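# Move six cart bottles upright into fridge, close door

## Task

Transfer all six bottles from the cart into the refrigerator, each standing upright, then close the refrigerator door completely. Failure if a glass bottle drops any real distance, if the door is swung open or shut violently, or if the robot tips over or is left leaning. Finish by releasing everything and backing the robot away.

## Robot and tools

ROBOT. TidyBot++: one mobile base (0.54 m long, 0.50 m wide, 0.38 m tall) on four driven casters, carrying a single seven-joint arm with a two-finger gripper. The shoulder sits 0.12 m ahead of the base centre at 0.68 m height. Segments: upper arm 0.42 m, forearm 0.31 m, hand 0.31 m from wrist to the hand point. The arm begins folded, hand pointing down, reaching at most 0.08 m beyond the base front. A downward-pointing hand can rise to roughly 0.94 m, and only close in. Cameras: base_camera (644x364) and wrist_camera (644x476 fisheye, looks along the hand).

FRAMES. Base frame: origin on the floor below the base centre, x forward, y left, z up, metres. hand_pose uses this frame and marks the point between the finger pads; its z axis runs out along the fingers, its y axis is the opening direction. Odometry frame = base frame at scene start; base_odometry (x, y, heading in rad, left positive, -3.142 to 3.142) counts wheel turns, so slip shows as travel and drift of a few cm builds up. base_tilt is in degrees, forward and right positive.

move. Only one arm, so every argument is a single entry, not a per-arm list. Action keys:
- base: object, offsets from where the base currently is, along its own axes at command start. translate_m (metres, forward +, -2 to 2), strafe_m (metres, left +, -2 to 2), rotate_rad (radians, counter-clockwise from above +, -6.3 to 6.3). Translate and strafe together form one straight move.
- joints: absolute angle targets by name. joint_1_rad (any angle; positive is clockwise from above, opposite to base heading), joint_2_rad shoulder (-2.249 to 2.249, 0 = upper arm vertical, + leans forward), joint_3_rad (any angle), joint_4_rad elbow (-2.579 to 2.579, negative bends forward when joint_3 is 3.14), joint_5_rad (any), joint_6_rad wrist (-2.099 to 2.099), joint_7_rad (any; hand down, + is counter-clockwise from above, 1.57 opens fingers left/right), gripper_pos (0 fully open to 1 fully closed; gap about 85 x (1 - gripper_pos) mm). Unbounded joints go the short way, so send turns under half a revolution.
- target: absolute hand pose in the base frame, seven numbers [x, y, z, qw, qx, qy, qz], metres then unit quaternion. With target, joints may hold only gripper_pos.
- speeds: caps for this action only: translate_m and strafe_m 0.05 to 0.5 m/s (give only one for a combined move), rotate_rad 0.1 to 1.57 rad/s.
- cameras: list of base_camera, wrist_camera or all; [] for none. blocking: true (default) waits until everything rests; false returns in about 0.5 s while motion continues. A move with no action just reports state. Unknown keys make a call invalid; out-of-range numbers get it refused. No action exceeds 15 s; base moves time out at 14 s.

wait(seconds 0 to 10, cameras) lets time pass and reports; it ends early once moves settle. stop(cameras) brakes all running motions. zoom_image(camera, region [x0, y0, x1, y1] in pixels, max 504x504) enlarges part of that camera's latest image. finished_scene(scene 1 or 2) ends the scene irreversibly; the goal must hold without the robot.

RESULT LINES. move: done, or the worst status. base_status, joint_status, hand_status per motion: moving, done, off_target (rested away from target, may still push), contact_stop or time_out (unplanned stop; old target dropped, later calls in that reply are skipped), not_followed (a check withheld the targets; messages 'joint command not followed' for self-collision with a cause, 'pose unreachable' for a target), torque_fault, limit_stop_at_motor_heat. hand_pose is measured, hand_target is where the joint targets would put the hand. joint_positions, motor_effort (percent of max, peak in brackets), Motor temperatures, on_its_own (uncommanded behaviour), pictures (order of images), ARM HIT, MOTOR HOT, OVER-TEMPERATURE FAULT. A refused call or an unplanned stop cancels the rest of that reply's move/wait/finished_scene calls.

TIPS. Hand targets usually finish within about 3 cm; fix by adding (wanted - measured hand_pose) to your last target. To hold still, resend hand_target, not hand_pose, especially when loaded, since a carried bottle makes the arm sag. For joints, correct with last command + (wanted - read). Closed fingertips reach about 20 mm past the hand point; fingers near the floor or shelves can strike them. Low forward-pointing poses close to the base can miss or drive the arm into the base; no check prevents base contact. The arm does not avoid obstacles and keeps pushing when blocked.

AVOID. Dropping bottles or releasing them while moving; place each upright on the shelf before opening. Swing the door slowly in both directions, never slamming. Do not drive or turn while the arm is hooked on something high (about 0.6 m up) or push/pull hard sideways with a raised hand: the robot can tip; back off or retract the arm to recover. Do not squeeze hard on a bottle still resting on something, twist, or swing loads fast. Torque faults (limits 104.5 N m joints 1 to 4, 51.3 N m joints 5 to 7) freeze the arm 10 s. Long stretched holding heats motors; at 75 °C the arm sinks. Thinking time advances the simulation. At the end open the gripper and drive clear.

Each tool is called as name(argument=value, ...) on one line, values as JSON.

## Session

move()

Scene clock: 0.00 s.
Motor temperatures (°C): [37 32 35 35 39 43 40]
base_odometry: x=+0.000 y=+0.000 heading=+0.000
base_tilt: forward=-0.2 right=+0.1
base_status: not commanded
joint_positions: joint_1_rad=-0.001 joint_2_rad=-0.332 joint_3_rad=+3.118 joint_4_rad=-2.528 joint_5_rad=+0.028 joint_6_rad=-0.882 joint_7_rad=+1.564 gripper_pos=+0.000
joint_status: not commanded
motor_effort: joint_1_rad=+0 joint_2_rad=-1 joint_3_rad=+1 joint_4_rad=+12 joint_5_rad=+0 joint_6_rad=+0 joint_7_rad=+0
hand_pose: x=+0.2561 y=-0.0030 z=+0.5848 quat_wxyz=(+0.015, +0.999, +0.017, +0.032) (m; base frame)
hand_target: x=+0.2565 y=-0.0030 z=+0.5851 quat_wxyz=(+0.015, +0.999, +0.017, +0.032) (m; base frame)
hand_status: not commanded
pictures: base_camera, wrist_camera

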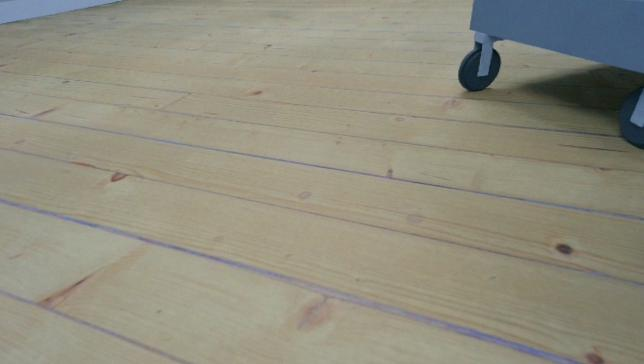

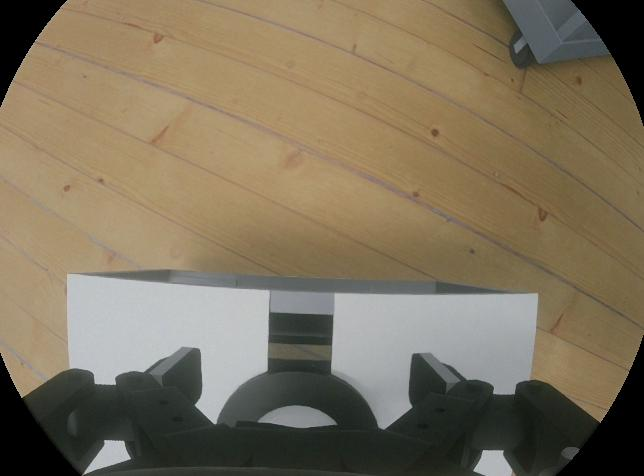

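move(joints={"joint_6_rad": 0.45})

move(joints={"joint_1_rad": 0.9}, cameras=["wrist_camera"])

move(joints={"joint_1_rad": -0.9}, cameras=["wrist_camera"])

Scene clock: 13.17 s.
Motor temperatures (°C): [37 32 35 35 39 43 40]
move: done
base_odometry: x=+0.000 y=+0.000 heading=+0.000
base_tilt: forward=-0.2 right=+0.1
base_status: not commanded
joint_positions: joint_1_rad=-0.001 joint_2_rad=-0.332 joint_3_rad=+3.118 joint_4_rad=-2.528 joint_5_rad=+0.028 joint_6_rad=+0.376 joint_7_rad=+1.564 gripper_pos=+0.000
joint_status: all done
motor_effort: joint_1_rad=+0(1) joint_2_rad=-6(6) joint_3_rad=+1(2) joint_4_rad=+16(17) joint_5_rad=-1(1) joint_6_rad=+9(9) joint_7_rad=+1(1)
hand_pose: x=+0.5378 y=+0.0156 z=+0.8185 quat_wxyz=(-0.002, +0.789, +0.023, +0.614) (m; base frame)
hand_target: x=+0.5428 y=+0.0165 z=+0.8414 quat_wxyz=(-0.003, +0.766, +0.023, +0.643) (m; base frame)
hand_status: not commanded
pictures: base_camera, wrist_camera
camera_calibration:
wrist_camera: T_world_to_cam=[[0.030431, -0.998601, 0.0432381, -0.0460734], [-0.211809, -0.0487183, -0.976096, 0.972857], [0.976837, 0.0205454, -0.212995, -0.220451], [0, 0, 0, 1]] pos_world=[0.422806, 0.00591618, 0.904639]

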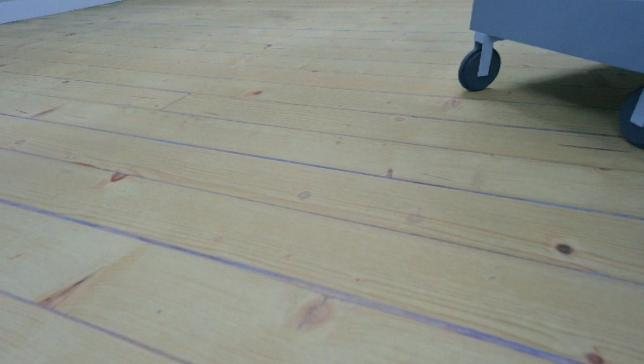

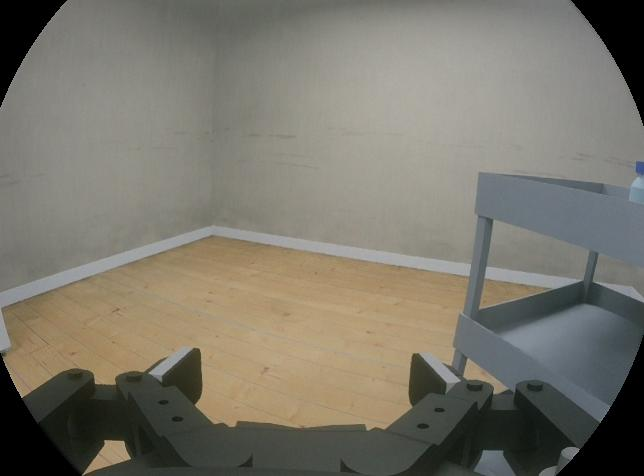

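Scene clock: 15.33 s.
Motor temperatures (°C): [37 32 35 35 39 43 40]
move: done
base_odometry: x=+0.000 y=+0.000 heading=+0.000
base_tilt: forward=-0.2 right=+0.0
base_status: not commanded
joint_positions: joint_1_rad=+0.883 joint_2_rad=-0.332 joint_3_rad=+3.118 joint_4_rad=-2.528 joint_5_rad=+0.028 joint_6_rad=+0.376 joint_7_rad=+1.564 gripper_pos=+0.000
joint_status: all done
motor_effort: joint_1_rad=+0(2) joint_2_rad=-6(6) joint_3_rad=+1(2) joint_4_rad=+16(16) joint_5_rad=+0(1) joint_6_rad=+9(9) joint_7_rad=+1(1)
hand_pose: x=+0.3965 y=-0.3140 z=+0.8185 quat_wxyz=(+0.261, +0.723, -0.317, +0.556) (m; base frame)
hand_target: x=+0.3950 y=-0.3220 z=+0.8414 quat_wxyz=(+0.277, +0.699, -0.313, +0.580) (m; base frame)
hand_status: not commanded
pictures: wrist_camera
camera_calibration:
wrist_camera: T_world_to_cam=[[-0.753172, -0.656402, 0.0432381, 0.0471753], [-0.171919, 0.132967, -0.976096, 0.96811], [0.634962, -0.742601, -0.212995, -0.179767], [0, 0, 0, 1]] pos_world=[0.316113, -0.231257, 0.904639]

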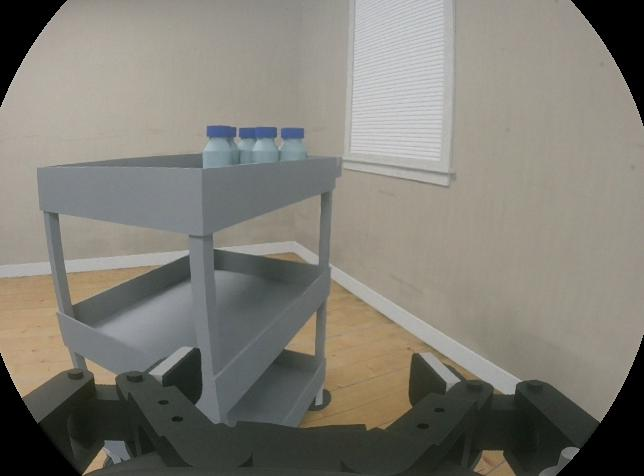

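Scene clock: 18.30 s.
Motor temperatures (°C): [37 32 35 35 39 43 40]
move: done
base_odometry: x=+0.000 y=+0.000 heading=+0.000
base_tilt: forward=-0.2 right=+0.1
base_status: not commanded
joint_positions: joint_1_rad=-0.883 joint_2_rad=-0.332 joint_3_rad=+3.118 joint_4_rad=-2.528 joint_5_rad=+0.028 joint_6_rad=+0.376 joint_7_rad=+1.564 gripper_pos=+0.000
joint_status: all done
motor_effort: joint_1_rad=-1(2) joint_2_rad=-6(6) joint_3_rad=+1(2) joint_4_rad=+16(17) joint_5_rad=+0(1) joint_6_rad=+9(10) joint_7_rad=+1(1)
hand_pose: x=+0.3730 y=+0.3333 z=+0.8185 quat_wxyz=(-0.264, +0.704, +0.358, +0.554) (m; base frame)
hand_target: x=+0.3698 y=+0.3419 z=+0.8414 quat_wxyz=(-0.282, +0.680, +0.353, +0.577) (m; base frame)
hand_status: not commanded
pictures: wrist_camera
camera_calibration:
wrist_camera: T_world_to_cam=[[0.79047, -0.610973, 0.0432381, -0.136518], [-0.0969542, -0.194516, -0.976096, 0.95919], [0.604779, 0.767382, -0.212995, -0.176176], [0, 0, 0, 1]] pos_world=[0.307458, 0.238363, 0.904639]

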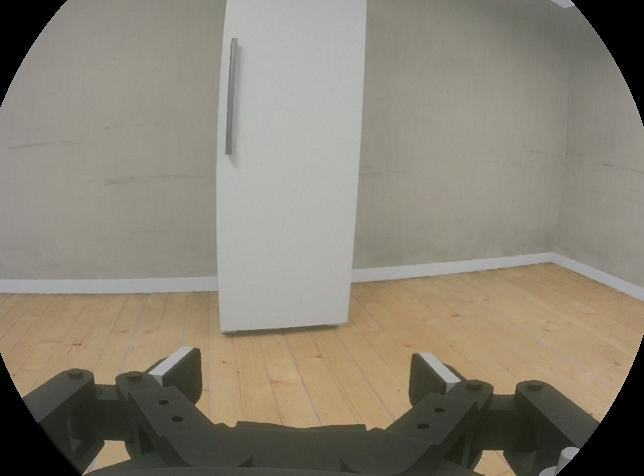

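zoom_image(camera="wrist_camera", region=[140, 0, 440, 350])

Scaled by 1.440.

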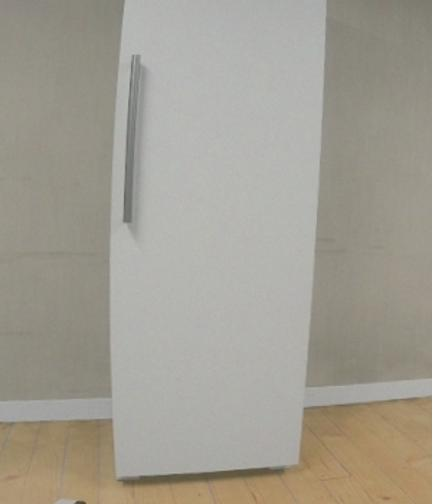

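move(joints={"joint_1_rad": 0.65, "joint_2_rad": 0.0, "joint_4_rad": -1.0, "joint_6_rad": -1.2}, cameras=["wrist_camera"])

Scene clock: 86.07 s.
Motor temperatures (°C): [37 32 35 35 39 43 40]
move: done
base_odometry: x=+0.000 y=+0.000 heading=+0.000
base_tilt: forward=-0.2 right=+0.0
base_status: not commanded
joint_positions: joint_1_rad=+0.635 joint_2_rad=-0.031 joint_3_rad=+3.118 joint_4_rad=-1.037 joint_5_rad=+0.028 joint_6_rad=-1.115 joint_7_rad=+1.564 gripper_pos=+0.000
joint_status: all done
motor_effort: joint_1_rad=-1(2) joint_2_rad=-16(16) joint_3_rad=+1(3) joint_4_rad=+17(19) joint_5_rad=+0(2) joint_6_rad=+7(9) joint_7_rad=+1(1)
hand_pose: x=+0.5391 y=-0.3021 z=+1.1079 quat_wxyz=(+0.159, +0.831, -0.266, +0.462) (m; base frame)
hand_target: x=+0.5330 y=-0.3078 z=+1.0893 quat_wxyz=(+0.152, +0.846, -0.278, +0.428) (m; base frame)
hand_status: not commanded
pictures: wrist_camera
camera_calibration:
wrist_camera: T_world_to_cam=[[-0.590509, -0.806065, 0.0394787, 0.0211953], [-0.418141, 0.26375, -0.869249, 1.32736], [0.690259, -0.529807, -0.492795, 0.14461], [0, 0, 0, 1]] pos_world=[0.467722, -0.256391, 1.22423]

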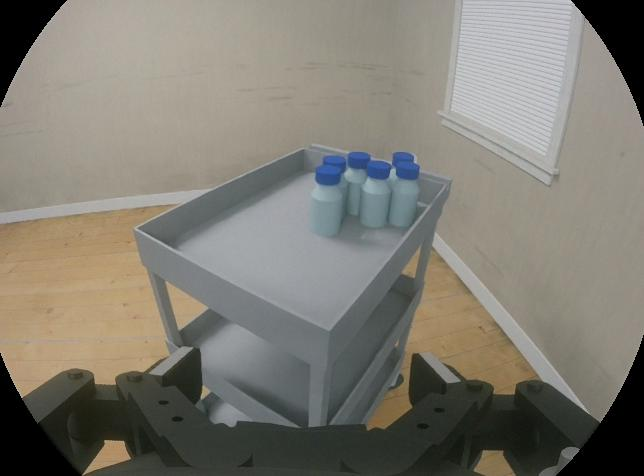

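zoom_image(camera="wrist_camera", region=[260, 120, 480, 280])

Scaled by 2.291.

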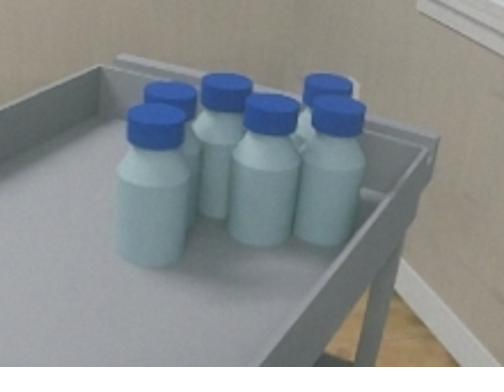

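move(base={"translate_m": 0.55, "strafe_m": 0.65, "rotate_rad": 1.195}, joints={"joint_1_rad": 0.0, "joint_2_rad": -0.338, "joint_4_rad": -1.832, "joint_6_rad": -0.077}, cameras=["wrist_camera", "base_camera"])

Scene clock: 205.40 s.
Motor temperatures (°C): [37 32 35 36 39 43 40]
move: done
base_odometry: x=+0.550 y=+0.650 heading=+1.195
base_tilt: forward=-0.1 right=+0.1
base_status: done
joint_positions: joint_1_rad=+0.011 joint_2_rad=-0.325 joint_3_rad=+3.119 joint_4_rad=-1.811 joint_5_rad=+0.028 joint_6_rad=-0.154 joint_7_rad=+1.564 gripper_pos=+0.000
joint_status: all done
motor_effort: joint_1_rad=+0(4) joint_2_rad=-9(20) joint_3_rad=+1(4) joint_4_rad=+19(20) joint_5_rad=-1(2) joint_6_rad=+8(10) joint_7_rad=+1(1)
hand_pose: x=+0.6081 y=+0.0082 z=+1.0855 quat_wxyz=(+0.008, +0.731, +0.013, +0.682) (m; base frame)
hand_target: x=+0.6038 y=+0.0150 z=+1.1026 quat_wxyz=(+0.003, +0.707, +0.018, +0.707) (m; base frame)
hand_status: not commanded
pictures: base_camera, wrist_camera
camera_calibration:
wrist_camera: T_world_to_cam=[[-0.00352711, -0.998932, 0.0460644, -0.0495097], [-0.0344154, -0.0459161, -0.998352, 1.16427], [0.999401, -0.00510663, -0.0342167, -0.439746], [0, 0, 0, 1]] pos_world=[0.479377, 0.00175622, 1.14958]

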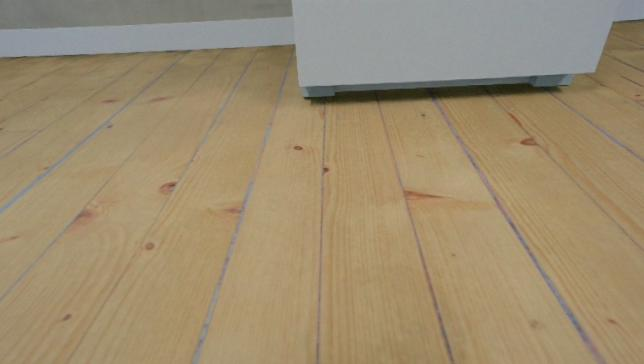

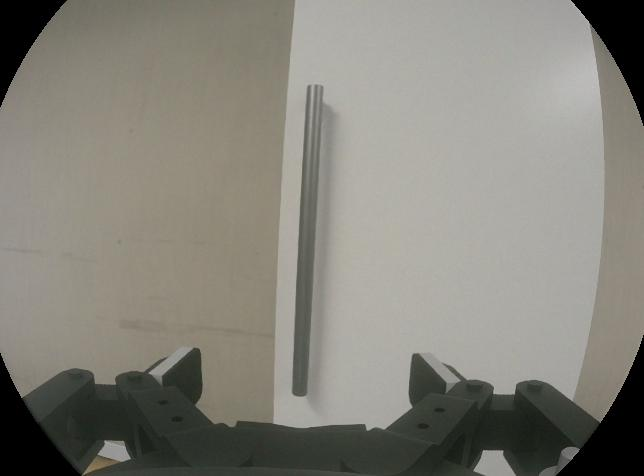

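move(base={"translate_m": 0.25, "rotate_rad": -0.05}, cameras=["wrist_camera", "base_camera"])

Scene clock: 227.87 s.
Motor temperatures (°C): [37 32 35 36 39 43 40]
move: done
base_odometry: x=+0.642 y=+0.883 heading=+1.145
base_tilt: forward=-0.2 right=+0.1
base_status: done
joint_positions: joint_1_rad=+0.008 joint_2_rad=-0.330 joint_3_rad=+3.119 joint_4_rad=-1.812 joint_5_rad=+0.028 joint_6_rad=-0.151 joint_7_rad=+1.564 gripper_pos=+0.000
joint_status: not commanded
motor_effort: joint_1_rad=+0(2) joint_2_rad=-9(13) joint_3_rad=+1(3) joint_4_rad=+19(20) joint_5_rad=+0(1) joint_6_rad=+9(10) joint_7_rad=+2(2)
hand_pose: x=+0.6061 y=+0.0091 z=+1.0881 quat_wxyz=(+0.007, +0.729, +0.013, +0.685) (m; base frame)
hand_target: x=+0.6038 y=+0.0150 z=+1.1026 quat_wxyz=(+0.003, +0.707, +0.018, +0.707) (m; base frame)
hand_status: not commanded
pictures: base_camera, wrist_camera
camera_calibration:
wrist_camera: T_world_to_cam=[[-0.00188485, -0.998947, 0.0458501, -0.0495429], [-0.0279037, -0.0457797, -0.998562, 1.16308], [0.999609, -0.00316153, -0.0277881, -0.444794], [0, 0, 0, 1]] pos_world=[0.476981, 0.0023488, 1.15132]

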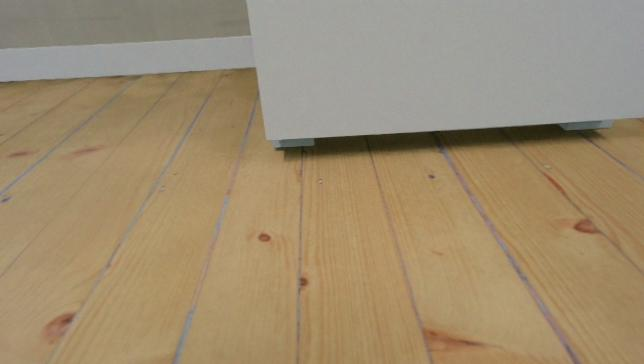

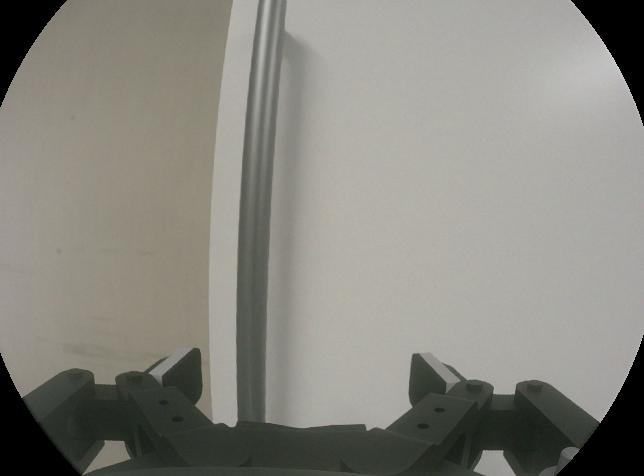

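move(base={"translate_m": 0.12, "strafe_m": 0.04}, speeds={"translate_m": 0.15}, cameras=["wrist_camera"])

Scene clock: 245.43 s.
Motor temperatures (°C): [37 32 35 36 39 43 40]
move: done
base_odometry: x=+0.655 y=+1.009 heading=+1.145
base_tilt: forward=-0.1 right=+0.0
base_status: done
joint_positions: joint_1_rad=+0.008 joint_2_rad=-0.334 joint_3_rad=+3.119 joint_4_rad=-1.812 joint_5_rad=+0.028 joint_6_rad=-0.151 joint_7_rad=+1.564 gripper_pos=+0.000
joint_status: not commanded
motor_effort: joint_1_rad=-1(1) joint_2_rad=-9(11) joint_3_rad=+1(2) joint_4_rad=+19(20) joint_5_rad=+0(1) joint_6_rad=+8(10) joint_7_rad=+0(1)
hand_pose: x=+0.6047 y=+0.0091 z=+1.0899 quat_wxyz=(+0.007, +0.727, +0.013, +0.686) (m; base frame)
hand_target: x=+0.6038 y=+0.0150 z=+1.1026 quat_wxyz=(+0.003, +0.707, +0.018, +0.707) (m; base frame)
hand_status: not commanded
pictures: wrist_camera
camera_calibration:
wrist_camera: T_world_to_cam=[[-0.00204689, -0.998945, 0.0458709, -0.0495349], [-0.0240736, -0.0458085, -0.99866, 1.1626], [0.999708, -0.00314842, -0.0239545, -0.447534], [0, 0, 0, 1]] pos_world=[0.47529, 0.0023652, 1.15259]

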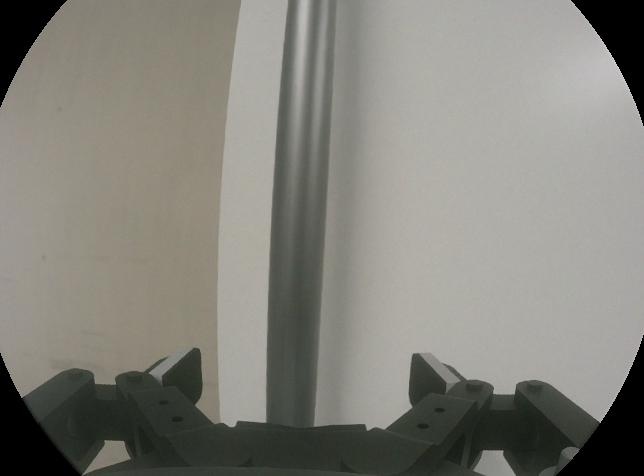

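move(base={"translate_m": 0.028, "strafe_m": 0.003}, speeds={"translate_m": 0.1}, cameras=["wrist_camera"])

move(joints={"gripper_pos": 0.85}, cameras=["wrist_camera"])

Scene clock: 252.03 s.
Motor temperatures (°C): [37 32 35 36 39 43 40]
move: done
base_odometry: x=+0.664 y=+1.036 heading=+1.145
base_tilt: forward=-0.1 right=+0.1
base_status: done
joint_positions: joint_1_rad=+0.008 joint_2_rad=-0.334 joint_3_rad=+3.119 joint_4_rad=-1.813 joint_5_rad=+0.028 joint_6_rad=-0.151 joint_7_rad=+1.564 gripper_pos=+0.000
joint_status: not commanded
motor_effort: joint_1_rad=-1(1) joint_2_rad=-9(12) joint_3_rad=+2(2) joint_4_rad=+19(20) joint_5_rad=+0(1) joint_6_rad=+10(10) joint_7_rad=+1(1)
hand_pose: x=+0.6045 y=+0.0091 z=+1.0900 quat_wxyz=(+0.007, +0.727, +0.013, +0.686) (m; base frame)
hand_target: x=+0.6038 y=+0.0150 z=+1.1026 quat_wxyz=(+0.003, +0.707, +0.018, +0.707) (m; base frame)
hand_status: not commanded
pictures: wrist_camera
camera_calibration:
wrist_camera: T_world_to_cam=[[-0.00206133, -0.998945, 0.0458751, -0.0495337], [-0.0235325, -0.045814, -0.998673, 1.16243], [0.999721, -0.00313815, -0.0234132, -0.447923], [0, 0, 0, 1]] pos_world=[0.475051, 0.00236856, 1.15267]

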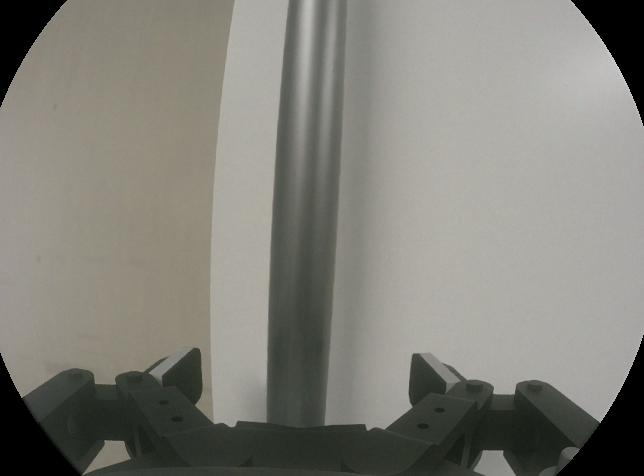

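Scene clock: 253.07 s.
Motor temperatures (°C): [37 32 35 36 39 43 40]
move: off_target
base_odometry: x=+0.664 y=+1.036 heading=+1.145
base_tilt: forward=-0.1 right=+0.1
base_status: not commanded
joint_positions: joint_1_rad=+0.003 joint_2_rad=-0.336 joint_3_rad=+3.118 joint_4_rad=-1.814 joint_5_rad=+0.028 joint_6_rad=-0.150 joint_7_rad=+1.564 gripper_pos=+0.763
joint_status: gripper_pos off_target (ended at +0.763, target +0.850)
motor_effort: joint_1_rad=+2(6) joint_2_rad=-9(10) joint_3_rad=+4(8) joint_4_rad=+19(20) joint_5_rad=+3(3) joint_6_rad=+8(9) joint_7_rad=+3(3)
hand_pose: x=+0.6037 y=+0.0120 z=+1.0900 quat_wxyz=(+0.005, +0.727, +0.016, +0.686) (m; base frame)
hand_target: x=+0.6038 y=+0.0150 z=+1.1026 quat_wxyz=(+0.003, +0.707, +0.018, +0.707) (m; base frame)
hand_status: not commanded
pictures: wrist_camera
camera_calibration:
wrist_camera: T_world_to_cam=[[0.00367771, -0.998927, 0.0461739, -0.0504195], [-0.0227339, -0.0462458, -0.998671, 1.16211], [0.999735, 0.00262312, -0.0228796, -0.447837], [0, 0, 0, 1]] pos_world=[0.474323, 0.00455186, 1.15264]

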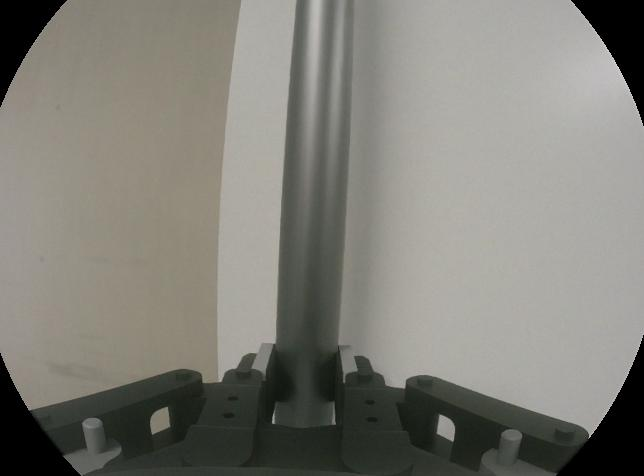

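move(base={"translate_m": -0.0524, "strafe_m": -0.0727, "rotate_rad": 0.1}, speeds={"translate_m": 0.09, "rotate_rad": 0.1}, cameras=["wrist_camera", "base_camera"])

Scene clock: 268.47 s.
Motor temperatures (°C): [37 32 35 36 39 43 40]
move: done
base_odometry: x=+0.709 y=+0.958 heading=+1.245
base_tilt: forward=-0.1 right=+0.1
base_status: done
joint_positions: joint_1_rad=+0.002 joint_2_rad=-0.301 joint_3_rad=+3.121 joint_4_rad=-1.819 joint_5_rad=+0.028 joint_6_rad=-0.085 joint_7_rad=+1.564 gripper_pos=+0.765
joint_status: not commanded
motor_effort: joint_1_rad=+3(7) joint_2_rad=-15(24) joint_3_rad=+5(6) joint_4_rad=+20(21) joint_5_rad=+2(3) joint_6_rad=+10(11) joint_7_rad=+3(3)
hand_pose: x=+0.6188 y=+0.0115 z=+1.0904 quat_wxyz=(+0.005, +0.718, +0.015, +0.696) (m; base frame)
hand_target: x=+0.6038 y=+0.0150 z=+1.1026 quat_wxyz=(+0.003, +0.707, +0.018, +0.707) (m; base frame)
hand_status: not commanded
pictures: base_camera, wrist_camera
camera_calibration:
wrist_camera: T_world_to_cam=[[0.00306039, -0.999014, 0.0443011, -0.0486164], [0.00322731, -0.0442913, -0.999013, 1.14703], [0.99999, 0.00320034, 0.00308858, -0.491414], [0, 0, 0, 1]] pos_world=[0.487856, 0.00380765, 1.14957]

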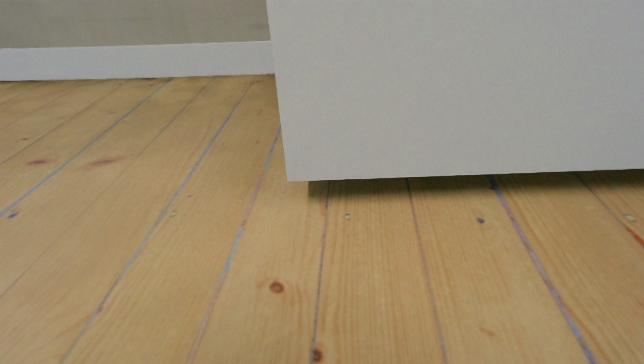

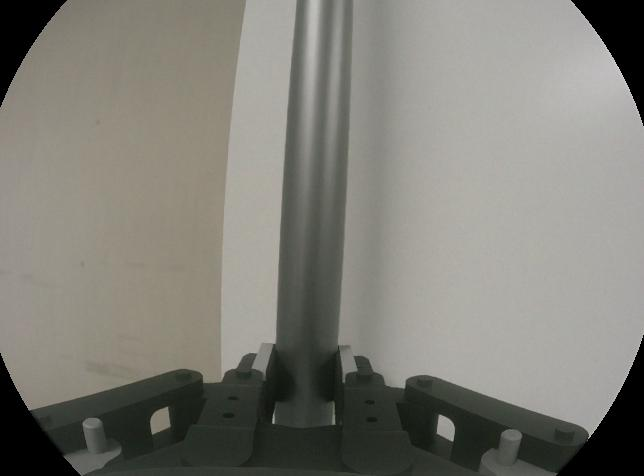

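move(base={"translate_m": -0.0974, "strafe_m": -0.1502, "rotate_rad": 0.2}, speeds={"translate_m": 0.115, "rotate_rad": 0.13}, cameras=[])

move(base={"translate_m": -0.0974, "strafe_m": -0.1502, "rotate_rad": 0.2}, speeds={"translate_m": 0.115, "rotate_rad": 0.13}, cameras=["wrist_camera", "base_camera"])

Scene clock: 283.03 s.
Motor temperatures (°C): [37 32 35 36 39 43 40]
move: done
base_odometry: x=+0.820 y=+0.818 heading=+1.446
base_tilt: forward=-0.2 right=+0.0
base_status: done
joint_positions: joint_1_rad=+0.002 joint_2_rad=-0.303 joint_3_rad=+3.122 joint_4_rad=-1.821 joint_5_rad=+0.028 joint_6_rad=-0.084 joint_7_rad=+1.564 gripper_pos=+0.765
joint_status: not commanded
motor_effort: joint_1_rad=+3(10) joint_2_rad=-14(21) joint_3_rad=+5(9) joint_4_rad=+20(21) joint_5_rad=+2(3) joint_6_rad=+9(10) joint_7_rad=+2(3)
hand_pose: x=+0.6183 y=+0.0111 z=+1.0902 quat_wxyz=(+0.005, +0.718, +0.015, +0.696) (m; base frame)
hand_target: x=+0.6038 y=+0.0150 z=+1.1026 quat_wxyz=(+0.003, +0.707, +0.018, +0.707) (m; base frame)
hand_status: not commanded
pictures: none
No camera images: "cameras" was empty.

Scene clock: 285.17 s.
Motor temperatures (°C): [37 32 35 36 39 43 40]
move: done
base_odometry: x=+0.957 y=+0.702 heading=+1.646
base_tilt: forward=-0.2 right=+0.1
base_status: done
joint_positions: joint_1_rad=+0.002 joint_2_rad=-0.303 joint_3_rad=+3.122 joint_4_rad=-1.823 joint_5_rad=+0.028 joint_6_rad=-0.082 joint_7_rad=+1.564 gripper_pos=+0.765
joint_status: not commanded
motor_effort: joint_1_rad=+1(9) joint_2_rad=-15(21) joint_3_rad=+3(8) joint_4_rad=+21(22) joint_5_rad=+2(3) joint_6_rad=+10(12) joint_7_rad=+2(3)
hand_pose: x=+0.6180 y=+0.0112 z=+1.0899 quat_wxyz=(+0.005, +0.718, +0.015, +0.696) (m; base frame)
hand_target: x=+0.6038 y=+0.0150 z=+1.1026 quat_wxyz=(+0.003, +0.707, +0.018, +0.707) (m; base frame)
hand_status: not commanded
pictures: base_camera, wrist_camera
camera_calibration:
wrist_camera: T_world_to_cam=[[0.00263241, -0.999027, 0.0440222, -0.0483569], [0.00448966, -0.0440101, -0.999021, 1.14583], [0.999986, 0.00282748, 0.00436944, -0.491998], [0, 0, 0, 1]] pos_world=[0.486974, 0.00350912, 1.14898]

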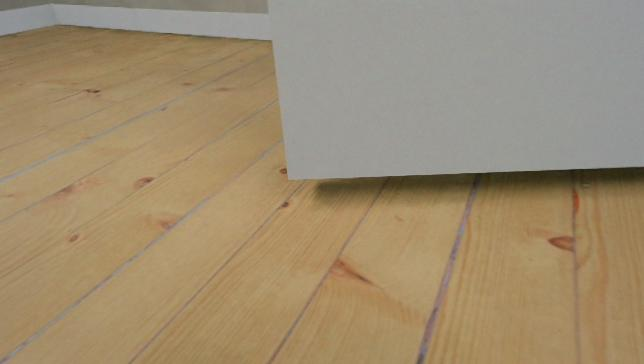

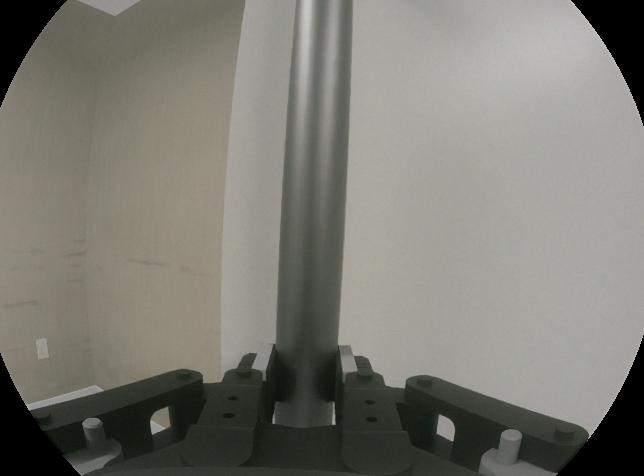

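move(base={"translate_m": -0.0974, "strafe_m": -0.1502, "rotate_rad": 0.2}, speeds={"translate_m": 0.135, "rotate_rad": 0.15}, cameras=[])

move(base={"translate_m": -0.0974, "strafe_m": -0.1502, "rotate_rad": 0.2}, speeds={"translate_m": 0.135, "rotate_rad": 0.15}, cameras=[])

move(base={"translate_m": -0.0974, "strafe_m": -0.1502, "rotate_rad": 0.2}, speeds={"translate_m": 0.135, "rotate_rad": 0.15}, cameras=["wrist_camera"])

Scene clock: 298.60 s.
Motor temperatures (°C): [37 32 35 36 39 43 40]
move: done
base_odometry: x=+1.114 y=+0.617 heading=+1.847
base_tilt: forward=-0.2 right=+0.1
base_status: done
joint_positions: joint_1_rad=+0.002 joint_2_rad=-0.304 joint_3_rad=+3.122 joint_4_rad=-1.825 joint_5_rad=+0.028 joint_6_rad=-0.081 joint_7_rad=+1.564 gripper_pos=+0.765
joint_status: not commanded
motor_effort: joint_1_rad=-1(6) joint_2_rad=-14(20) joint_3_rad=+0(5) joint_4_rad=+21(22) joint_5_rad=+1(3) joint_6_rad=+11(12) joint_7_rad=+2(3)
hand_pose: x=+0.6177 y=+0.0113 z=+1.0892 quat_wxyz=(+0.005, +0.718, +0.015, +0.696) (m; base frame)
hand_target: x=+0.6038 y=+0.0150 z=+1.1026 quat_wxyz=(+0.003, +0.707, +0.018, +0.707) (m; base frame)
hand_status: not commanded
pictures: none
No camera images: "cameras" was empty.

Scene clock: 300.53 s.
Motor temperatures (°C): [37 32 35 36 39 43 40]
move: done
base_odometry: x=+1.285 y=+0.564 heading=+2.047
base_tilt: forward=-0.1 right=+0.1
base_status: done
joint_positions: joint_1_rad=+0.001 joint_2_rad=-0.306 joint_3_rad=+3.122 joint_4_rad=-1.828 joint_5_rad=+0.028 joint_6_rad=-0.081 joint_7_rad=+1.564 gripper_pos=+0.765
joint_status: not commanded
motor_effort: joint_1_rad=-1(5) joint_2_rad=-14(20) joint_3_rad=+0(5) joint_4_rad=+20(22) joint_5_rad=+1(2) joint_6_rad=+9(12) joint_7_rad=+2(3)
hand_pose: x=+0.6172 y=+0.0115 z=+1.0882 quat_wxyz=(+0.005, +0.718, +0.015, +0.696) (m; base frame)
hand_target: x=+0.6038 y=+0.0150 z=+1.1026 quat_wxyz=(+0.003, +0.707, +0.018, +0.707) (m; base frame)
hand_status: not commanded
pictures: none
No camera images: "cameras" was empty.

Scene clock: 302.47 s.
Motor temperatures (°C): [37 32 35 36 39 43 40]
move: done
base_odometry: x=+1.464 y=+0.546 heading=+2.248
base_tilt: forward=-0.2 right=+0.1
base_status: done
joint_positions: joint_1_rad=+0.002 joint_2_rad=-0.308 joint_3_rad=+3.123 joint_4_rad=-1.832 joint_5_rad=+0.028 joint_6_rad=-0.081 joint_7_rad=+1.564 gripper_pos=+0.765
joint_status: not commanded
motor_effort: joint_1_rad=+0(6) joint_2_rad=-14(18) joint_3_rad=+2(5) joint_4_rad=+21(23) joint_5_rad=+1(2) joint_6_rad=+10(13) joint_7_rad=+1(2)
hand_pose: x=+0.6161 y=+0.0111 z=+1.0871 quat_wxyz=(+0.005, +0.719, +0.015, +0.695) (m; base frame)
hand_target: x=+0.6038 y=+0.0150 z=+1.1026 quat_wxyz=(+0.003, +0.707, +0.018, +0.707) (m; base frame)
hand_status: not commanded
pictures: wrist_camera
camera_calibration:
wrist_camera: T_world_to_cam=[[0.00282168, -0.999024, 0.0440768, -0.0484168], [0.00126112, -0.0440734, -0.999027, 1.14494], [0.999995, 0.00287453, 0.00113552, -0.486539], [0, 0, 0, 1]] pos_world=[0.48523, 0.00349046, 1.14651]

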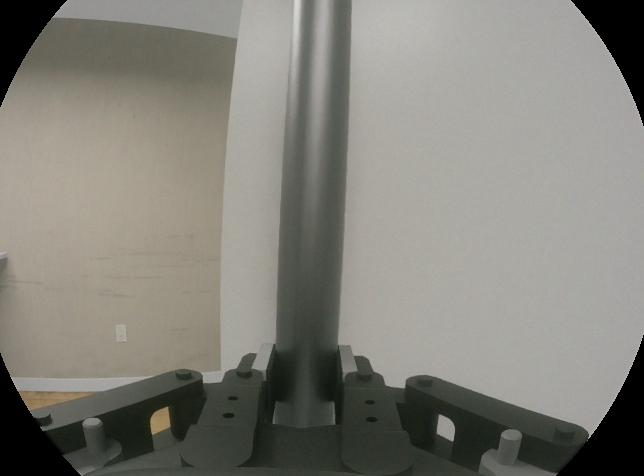

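move(base={"translate_m": -0.0974, "strafe_m": -0.1502, "rotate_rad": 0.2}, speeds={"translate_m": 0.135, "rotate_rad": 0.15}, cameras=[])

move(base={"translate_m": -0.0974, "strafe_m": -0.1502, "rotate_rad": 0.2}, speeds={"translate_m": 0.115, "rotate_rad": 0.13}, cameras=["wrist_camera"])

Scene clock: 312.57 s.
Motor temperatures (°C): [37 32 35 36 39 43 40]
move: done
base_odometry: x=+1.642 y=+0.564 heading=+2.449
base_tilt: forward=-0.2 right=+0.0
base_status: done
joint_positions: joint_1_rad=+0.002 joint_2_rad=-0.312 joint_3_rad=+3.123 joint_4_rad=-1.837 joint_5_rad=+0.028 joint_6_rad=-0.081 joint_7_rad=+1.564 gripper_pos=+0.765
joint_status: not commanded
motor_effort: joint_1_rad=+0(6) joint_2_rad=-14(18) joint_3_rad=+1(5) joint_4_rad=+22(24) joint_5_rad=+1(2) joint_6_rad=+12(13) joint_7_rad=+1(2)
hand_pose: x=+0.6146 y=+0.0110 z=+1.0857 quat_wxyz=(+0.005, +0.719, +0.015, +0.695) (m; base frame)
hand_target: x=+0.6038 y=+0.0150 z=+1.1026 quat_wxyz=(+0.003, +0.707, +0.018, +0.707) (m; base frame)
hand_status: not commanded
pictures: none
No camera images: "cameras" was empty.

Scene clock: 314.70 s.
Motor temperatures (°C): [37 32 35 36 39 43 40]
move: done
base_odometry: x=+1.813 y=+0.618 heading=+2.649
base_tilt: forward=-0.2 right=+0.1
base_status: done
joint_positions: joint_1_rad=+0.002 joint_2_rad=-0.317 joint_3_rad=+3.122 joint_4_rad=-1.843 joint_5_rad=+0.028 joint_6_rad=-0.081 joint_7_rad=+1.564 gripper_pos=+0.765
joint_status: not commanded
motor_effort: joint_1_rad=-2(6) joint_2_rad=-13(17) joint_3_rad=+0(5) joint_4_rad=+23(25) joint_5_rad=+0(1) joint_6_rad=+13(15) joint_7_rad=+1(2)
hand_pose: x=+0.6125 y=+0.0109 z=+1.0843 quat_wxyz=(+0.005, +0.720, +0.015, +0.694) (m; base frame)
hand_target: x=+0.6038 y=+0.0150 z=+1.1026 quat_wxyz=(+0.003, +0.707, +0.018, +0.707) (m; base frame)
hand_status: not commanded
pictures: wrist_camera
camera_calibration:
wrist_camera: T_world_to_cam=[[0.00240337, -0.99901, 0.0444289, -0.0486122], [-0.00134471, -0.0444323, -0.999011, 1.14373], [0.999996, 0.00234125, -0.00145017, -0.480137], [0, 0, 0, 1]] pos_world=[0.48179, 0.00337873, 1.14407]

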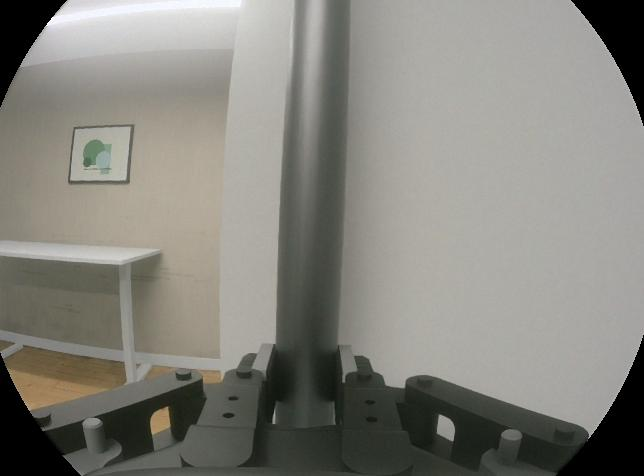

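move(base={"translate_m": -0.0758, "strafe_m": -0.1109, "rotate_rad": 0.15}, speeds={"translate_m": 0.115, "rotate_rad": 0.13}, cameras=[])

move(base={"translate_m": -0.0758, "strafe_m": -0.1109, "rotate_rad": 0.15}, speeds={"translate_m": 0.09, "rotate_rad": 0.1}, cameras=["wrist_camera"])

Scene clock: 322.87 s.
Motor temperatures (°C): [37 32 35 36 39 43 40]
move: done
base_odometry: x=+1.932 y=+0.680 heading=+2.800
base_tilt: forward=-0.2 right=+0.1
base_status: done
joint_positions: joint_1_rad=+0.003 joint_2_rad=-0.320 joint_3_rad=+3.123 joint_4_rad=-1.847 joint_5_rad=+0.028 joint_6_rad=-0.081 joint_7_rad=+1.564 gripper_pos=+0.765
joint_status: not commanded
motor_effort: joint_1_rad=+2(6) joint_2_rad=-12(16) joint_3_rad=+4(5) joint_4_rad=+25(26) joint_5_rad=+0(1) joint_6_rad=+14(15) joint_7_rad=+0(1)
hand_pose: x=+0.6114 y=+0.0102 z=+1.0832 quat_wxyz=(+0.005, +0.720, +0.014, +0.694) (m; base frame)
hand_target: x=+0.6038 y=+0.0150 z=+1.1026 quat_wxyz=(+0.003, +0.707, +0.018, +0.707) (m; base frame)
hand_status: not commanded
pictures: none
No camera images: "cameras" was empty.

Scene clock: 324.87 s.
Motor temperatures (°C): [37 32 35 36 39 43 40]
move: done
base_odometry: x=+2.041 y=+0.759 heading=+2.950
base_tilt: forward=-0.1 right=+0.1
base_status: done
joint_positions: joint_1_rad=+0.003 joint_2_rad=-0.321 joint_3_rad=+3.122 joint_4_rad=-1.850 joint_5_rad=+0.028 joint_6_rad=-0.081 joint_7_rad=+1.564 gripper_pos=+0.765
joint_status: not commanded
motor_effort: joint_1_rad=-4(8) joint_2_rad=-13(17) joint_3_rad=-2(9) joint_4_rad=+26(26) joint_5_rad=+0(2) joint_6_rad=+15(16) joint_7_rad=+0(1)
hand_pose: x=+0.6110 y=+0.0109 z=+1.0821 quat_wxyz=(+0.005, +0.721, +0.015, +0.693) (m; base frame)
hand_target: x=+0.6038 y=+0.0150 z=+1.1026 quat_wxyz=(+0.003, +0.707, +0.018, +0.707) (m; base frame)
hand_status: not commanded
pictures: wrist_camera
camera_calibration:
wrist_camera: T_world_to_cam=[[0.0024385, -0.999001, 0.0446238, -0.0487498], [-0.00386615, -0.044633, -0.998996, 1.14313], [0.99999, 0.00226353, -0.00397113, -0.475933], [0, 0, 0, 1]] pos_world=[0.480467, 0.00339768, 1.14227]

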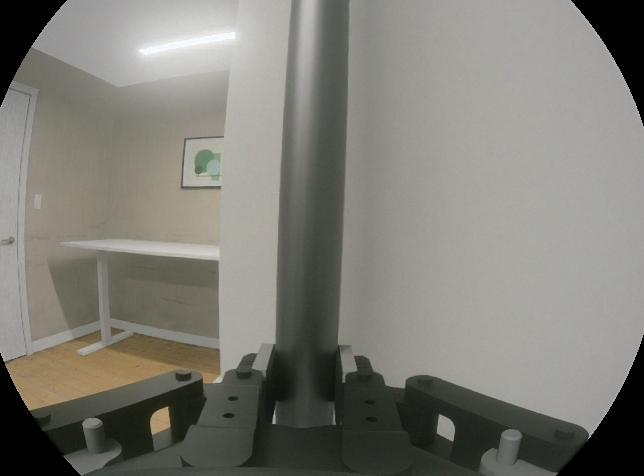

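move(base={"translate_m": -0.0758, "strafe_m": -0.1109, "rotate_rad": 0.15}, speeds={"translate_m": 0.09, "rotate_rad": 0.1}, cameras=["wrist_camera"])

move(joints={"gripper_pos": 0.0}, cameras=[])

move(base={"translate_m": -0.25}, speeds={"translate_m": 0.2}, cameras=["wrist_camera", "base_camera"])

Scene clock: 337.93 s.
Motor temperatures (°C): [37 32 35 36 39 43 40]
move: done
base_odometry: x=+2.137 y=+0.854 heading=+3.101
base_tilt: forward=-0.2 right=+0.1
base_status: done
joint_positions: joint_1_rad=+0.004 joint_2_rad=-0.321 joint_3_rad=+3.123 joint_4_rad=-1.852 joint_5_rad=+0.028 joint_6_rad=-0.081 joint_7_rad=+1.564 gripper_pos=+0.765
joint_status: not commanded
motor_effort: joint_1_rad=+3(7) joint_2_rad=-13(18) joint_3_rad=+5(6) joint_4_rad=+25(27) joint_5_rad=-1(3) joint_6_rad=+13(16) joint_7_rad=+0(1)
hand_pose: x=+0.6111 y=+0.0096 z=+1.0810 quat_wxyz=(+0.006, +0.721, +0.014, +0.693) (m; base frame)
hand_target: x=+0.6038 y=+0.0150 z=+1.1026 quat_wxyz=(+0.003, +0.707, +0.018, +0.707) (m; base frame)
hand_status: not commanded
pictures: wrist_camera
camera_calibration:
wrist_camera: T_world_to_cam=[[-0.0000216267, -0.999016, 0.0443404, -0.0482636], [-0.00579409, -0.0443395, -0.999, 1.1431], [0.999983, -0.000278517, -0.00578743, -0.474029], [0, 0, 0, 1]] pos_world=[0.480643, 0.0023364, 1.14136]

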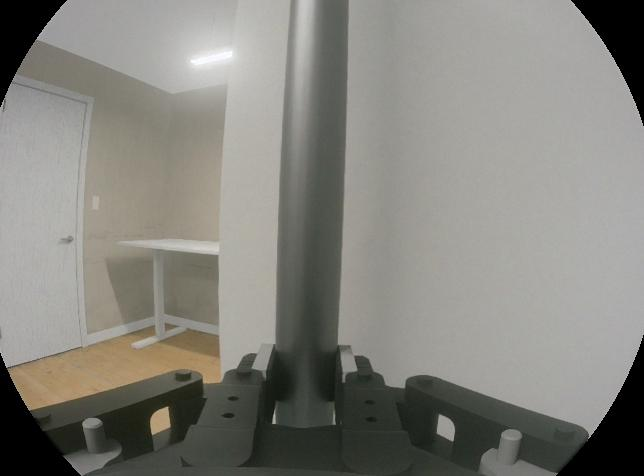

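Scene clock: 338.97 s.
Motor temperatures (°C): [37 32 35 36 39 43 40]
move: done
base_odometry: x=+2.137 y=+0.854 heading=+3.101
base_tilt: forward=-0.2 right=+0.1
base_status: not commanded
joint_positions: joint_1_rad=+0.003 joint_2_rad=-0.329 joint_3_rad=+3.123 joint_4_rad=-1.848 joint_5_rad=+0.028 joint_6_rad=-0.081 joint_7_rad=+1.564 gripper_pos=+0.000
joint_status: all done
motor_effort: joint_1_rad=-1(6) joint_2_rad=-9(15) joint_3_rad=+2(5) joint_4_rad=+19(25) joint_5_rad=+0(2) joint_6_rad=+8(14) joint_7_rad=+1(1)
hand_pose: x=+0.6077 y=+0.0101 z=+1.0876 quat_wxyz=(+0.006, +0.717, +0.014, +0.697) (m; base frame)
hand_target: x=+0.6038 y=+0.0150 z=+1.1026 quat_wxyz=(+0.003, +0.707, +0.018, +0.707) (m; base frame)
hand_status: not commanded
pictures: none
No camera images: "cameras" was empty.

Scene clock: 340.97 s.
Motor temperatures (°C): [37 32 35 36 39 43 40]
move: done
base_odometry: x=+2.387 y=+0.843 heading=+3.101
base_tilt: forward=-0.2 right=+0.1
base_status: done
joint_positions: joint_1_rad=+0.003 joint_2_rad=-0.334 joint_3_rad=+3.123 joint_4_rad=-1.848 joint_5_rad=+0.028 joint_6_rad=-0.081 joint_7_rad=+1.564 gripper_pos=+0.000
joint_status: not commanded
motor_effort: joint_1_rad=+0(1) joint_2_rad=-9(12) joint_3_rad=+1(2) joint_4_rad=+19(20) joint_5_rad=-1(1) joint_6_rad=+9(9) joint_7_rad=+1(1)
hand_pose: x=+0.6060 y=+0.0101 z=+1.0896 quat_wxyz=(+0.006, +0.715, +0.014, +0.699) (m; base frame)
hand_target: x=+0.6038 y=+0.0150 z=+1.1026 quat_wxyz=(+0.003, +0.707, +0.018, +0.707) (m; base frame)
hand_status: not commanded
pictures: base_camera, wrist_camera
camera_calibration:
wrist_camera: T_world_to_cam=[[0.000240363, -0.999017, 0.0443272, -0.0482848], [0.0107492, -0.044322, -0.998959, 1.14164], [0.999942, 0.000716594, 0.010728, -0.486867], [0, 0, 0, 1]] pos_world=[0.474578, 0.00271132, 1.14782]

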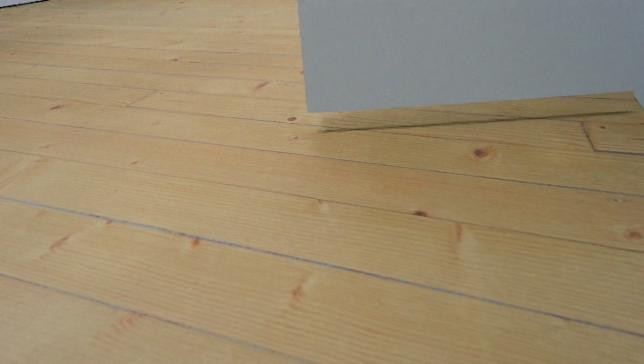

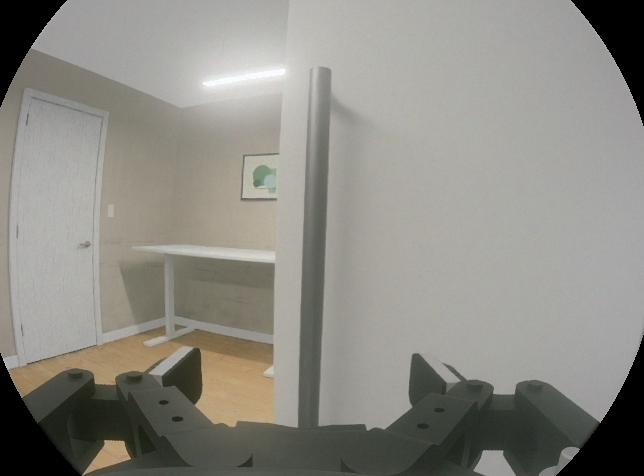

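move(base={"translate_m": 0.061, "strafe_m": 0.646}, cameras=[])

move(base={"translate_m": 1.099, "strafe_m": 0.045}, cameras=["wrist_camera"])

move(base={"translate_m": 0.418, "strafe_m": -0.433, "rotate_rad": -1.956}, cameras=["base_camera", "wrist_camera"])

Scene clock: 362.27 s.
Motor temperatures (°C): [37 32 35 36 39 43 40]
move: done
base_odometry: x=+2.299 y=+0.200 heading=+3.101
base_tilt: forward=-0.1 right=+0.0
base_status: done
joint_positions: joint_1_rad=+0.003 joint_2_rad=-0.334 joint_3_rad=+3.123 joint_4_rad=-1.848 joint_5_rad=+0.028 joint_6_rad=-0.081 joint_7_rad=+1.564 gripper_pos=+0.000
joint_status: not commanded
motor_effort: joint_1_rad=+0(2) joint_2_rad=-9(10) joint_3_rad=+1(3) joint_4_rad=+19(20) joint_5_rad=+0(1) joint_6_rad=+9(10) joint_7_rad=+0(2)
hand_pose: x=+0.6060 y=+0.0101 z=+1.0896 quat_wxyz=(+0.006, +0.715, +0.014, +0.699) (m; base frame)
hand_target: x=+0.6038 y=+0.0150 z=+1.1026 quat_wxyz=(+0.003, +0.707, +0.018, +0.707) (m; base frame)
hand_status: not commanded
pictures: none
No camera images: "cameras" was empty.

Scene clock: 365.83 s.
Motor temperatures (°C): [37 32 35 36 39 43 40]
move: done
base_odometry: x=+1.199 y=+0.199 heading=+3.102
base_tilt: forward=-0.1 right=+0.1
base_status: done
joint_positions: joint_1_rad=+0.003 joint_2_rad=-0.335 joint_3_rad=+3.123 joint_4_rad=-1.848 joint_5_rad=+0.028 joint_6_rad=-0.081 joint_7_rad=+1.564 gripper_pos=+0.000
joint_status: not commanded
motor_effort: joint_1_rad=+0(1) joint_2_rad=-9(12) joint_3_rad=+1(2) joint_4_rad=+19(20) joint_5_rad=+0(1) joint_6_rad=+8(10) joint_7_rad=+1(1)
hand_pose: x=+0.6055 y=+0.0101 z=+1.0902 quat_wxyz=(+0.006, +0.715, +0.014, +0.699) (m; base frame)
hand_target: x=+0.6038 y=+0.0150 z=+1.1026 quat_wxyz=(+0.003, +0.707, +0.018, +0.707) (m; base frame)
hand_status: not commanded
pictures: wrist_camera
camera_calibration:
wrist_camera: T_world_to_cam=[[0.000213378, -0.999016, 0.0443413, -0.0482912], [0.0119834, -0.0443355, -0.998945, 1.14148], [0.999928, 0.000744512, 0.0119621, -0.487706], [0, 0, 0, 1]] pos_world=[0.474002, 0.00272764, 1.14825]

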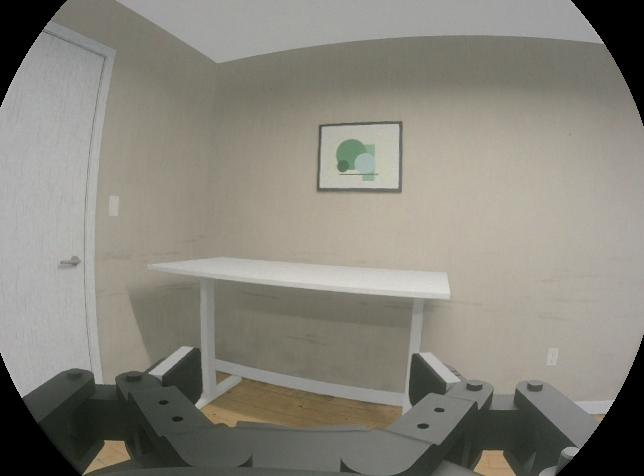

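Scene clock: 368.77 s.
Motor temperatures (°C): [37 32 35 36 39 43 40]
move: done
base_odometry: x=+0.799 y=+0.649 heading=+1.146
base_tilt: forward=-0.2 right=+0.0
base_status: done
joint_positions: joint_1_rad=+0.003 joint_2_rad=-0.335 joint_3_rad=+3.121 joint_4_rad=-1.848 joint_5_rad=+0.028 joint_6_rad=-0.081 joint_7_rad=+1.564 gripper_pos=+0.000
joint_status: not commanded
motor_effort: joint_1_rad=+0(2) joint_2_rad=-9(13) joint_3_rad=+2(5) joint_4_rad=+19(20) joint_5_rad=+1(1) joint_6_rad=+8(10) joint_7_rad=+1(1)
hand_pose: x=+0.6053 y=+0.0114 z=+1.0904 quat_wxyz=(+0.005, +0.715, +0.015, +0.699) (m; base frame)
hand_target: x=+0.6038 y=+0.0150 z=+1.1026 quat_wxyz=(+0.003, +0.707, +0.018, +0.707) (m; base frame)
hand_status: not commanded
pictures: base_camera, wrist_camera
camera_calibration:
wrist_camera: T_world_to_cam=[[0.00250136, -0.998986, 0.0449415, -0.0489723], [0.0124955, -0.0449069, -0.998913, 1.14139], [0.999919, 0.0030602, 0.0123705, -0.487963], [0, 0, 0, 1]] pos_world=[0.473784, 0.00382702, 1.14839]

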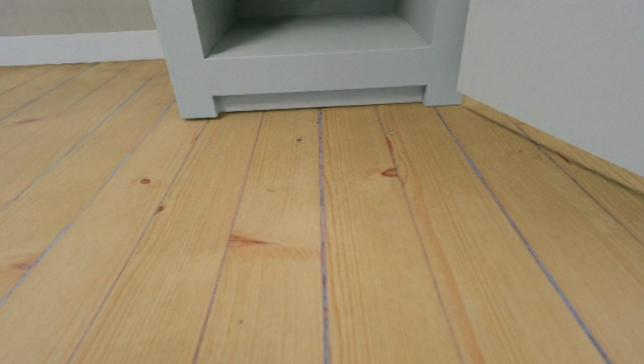

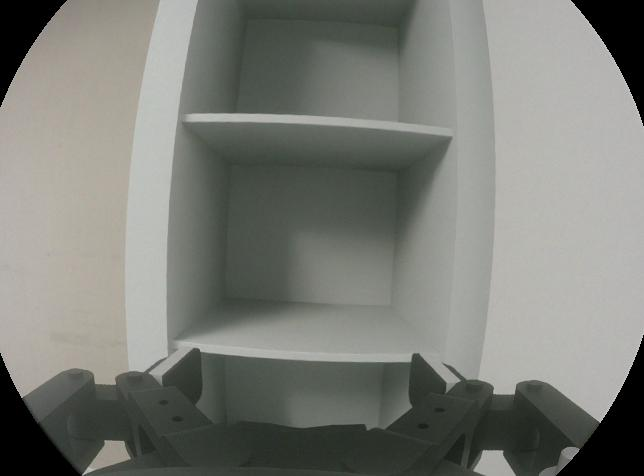

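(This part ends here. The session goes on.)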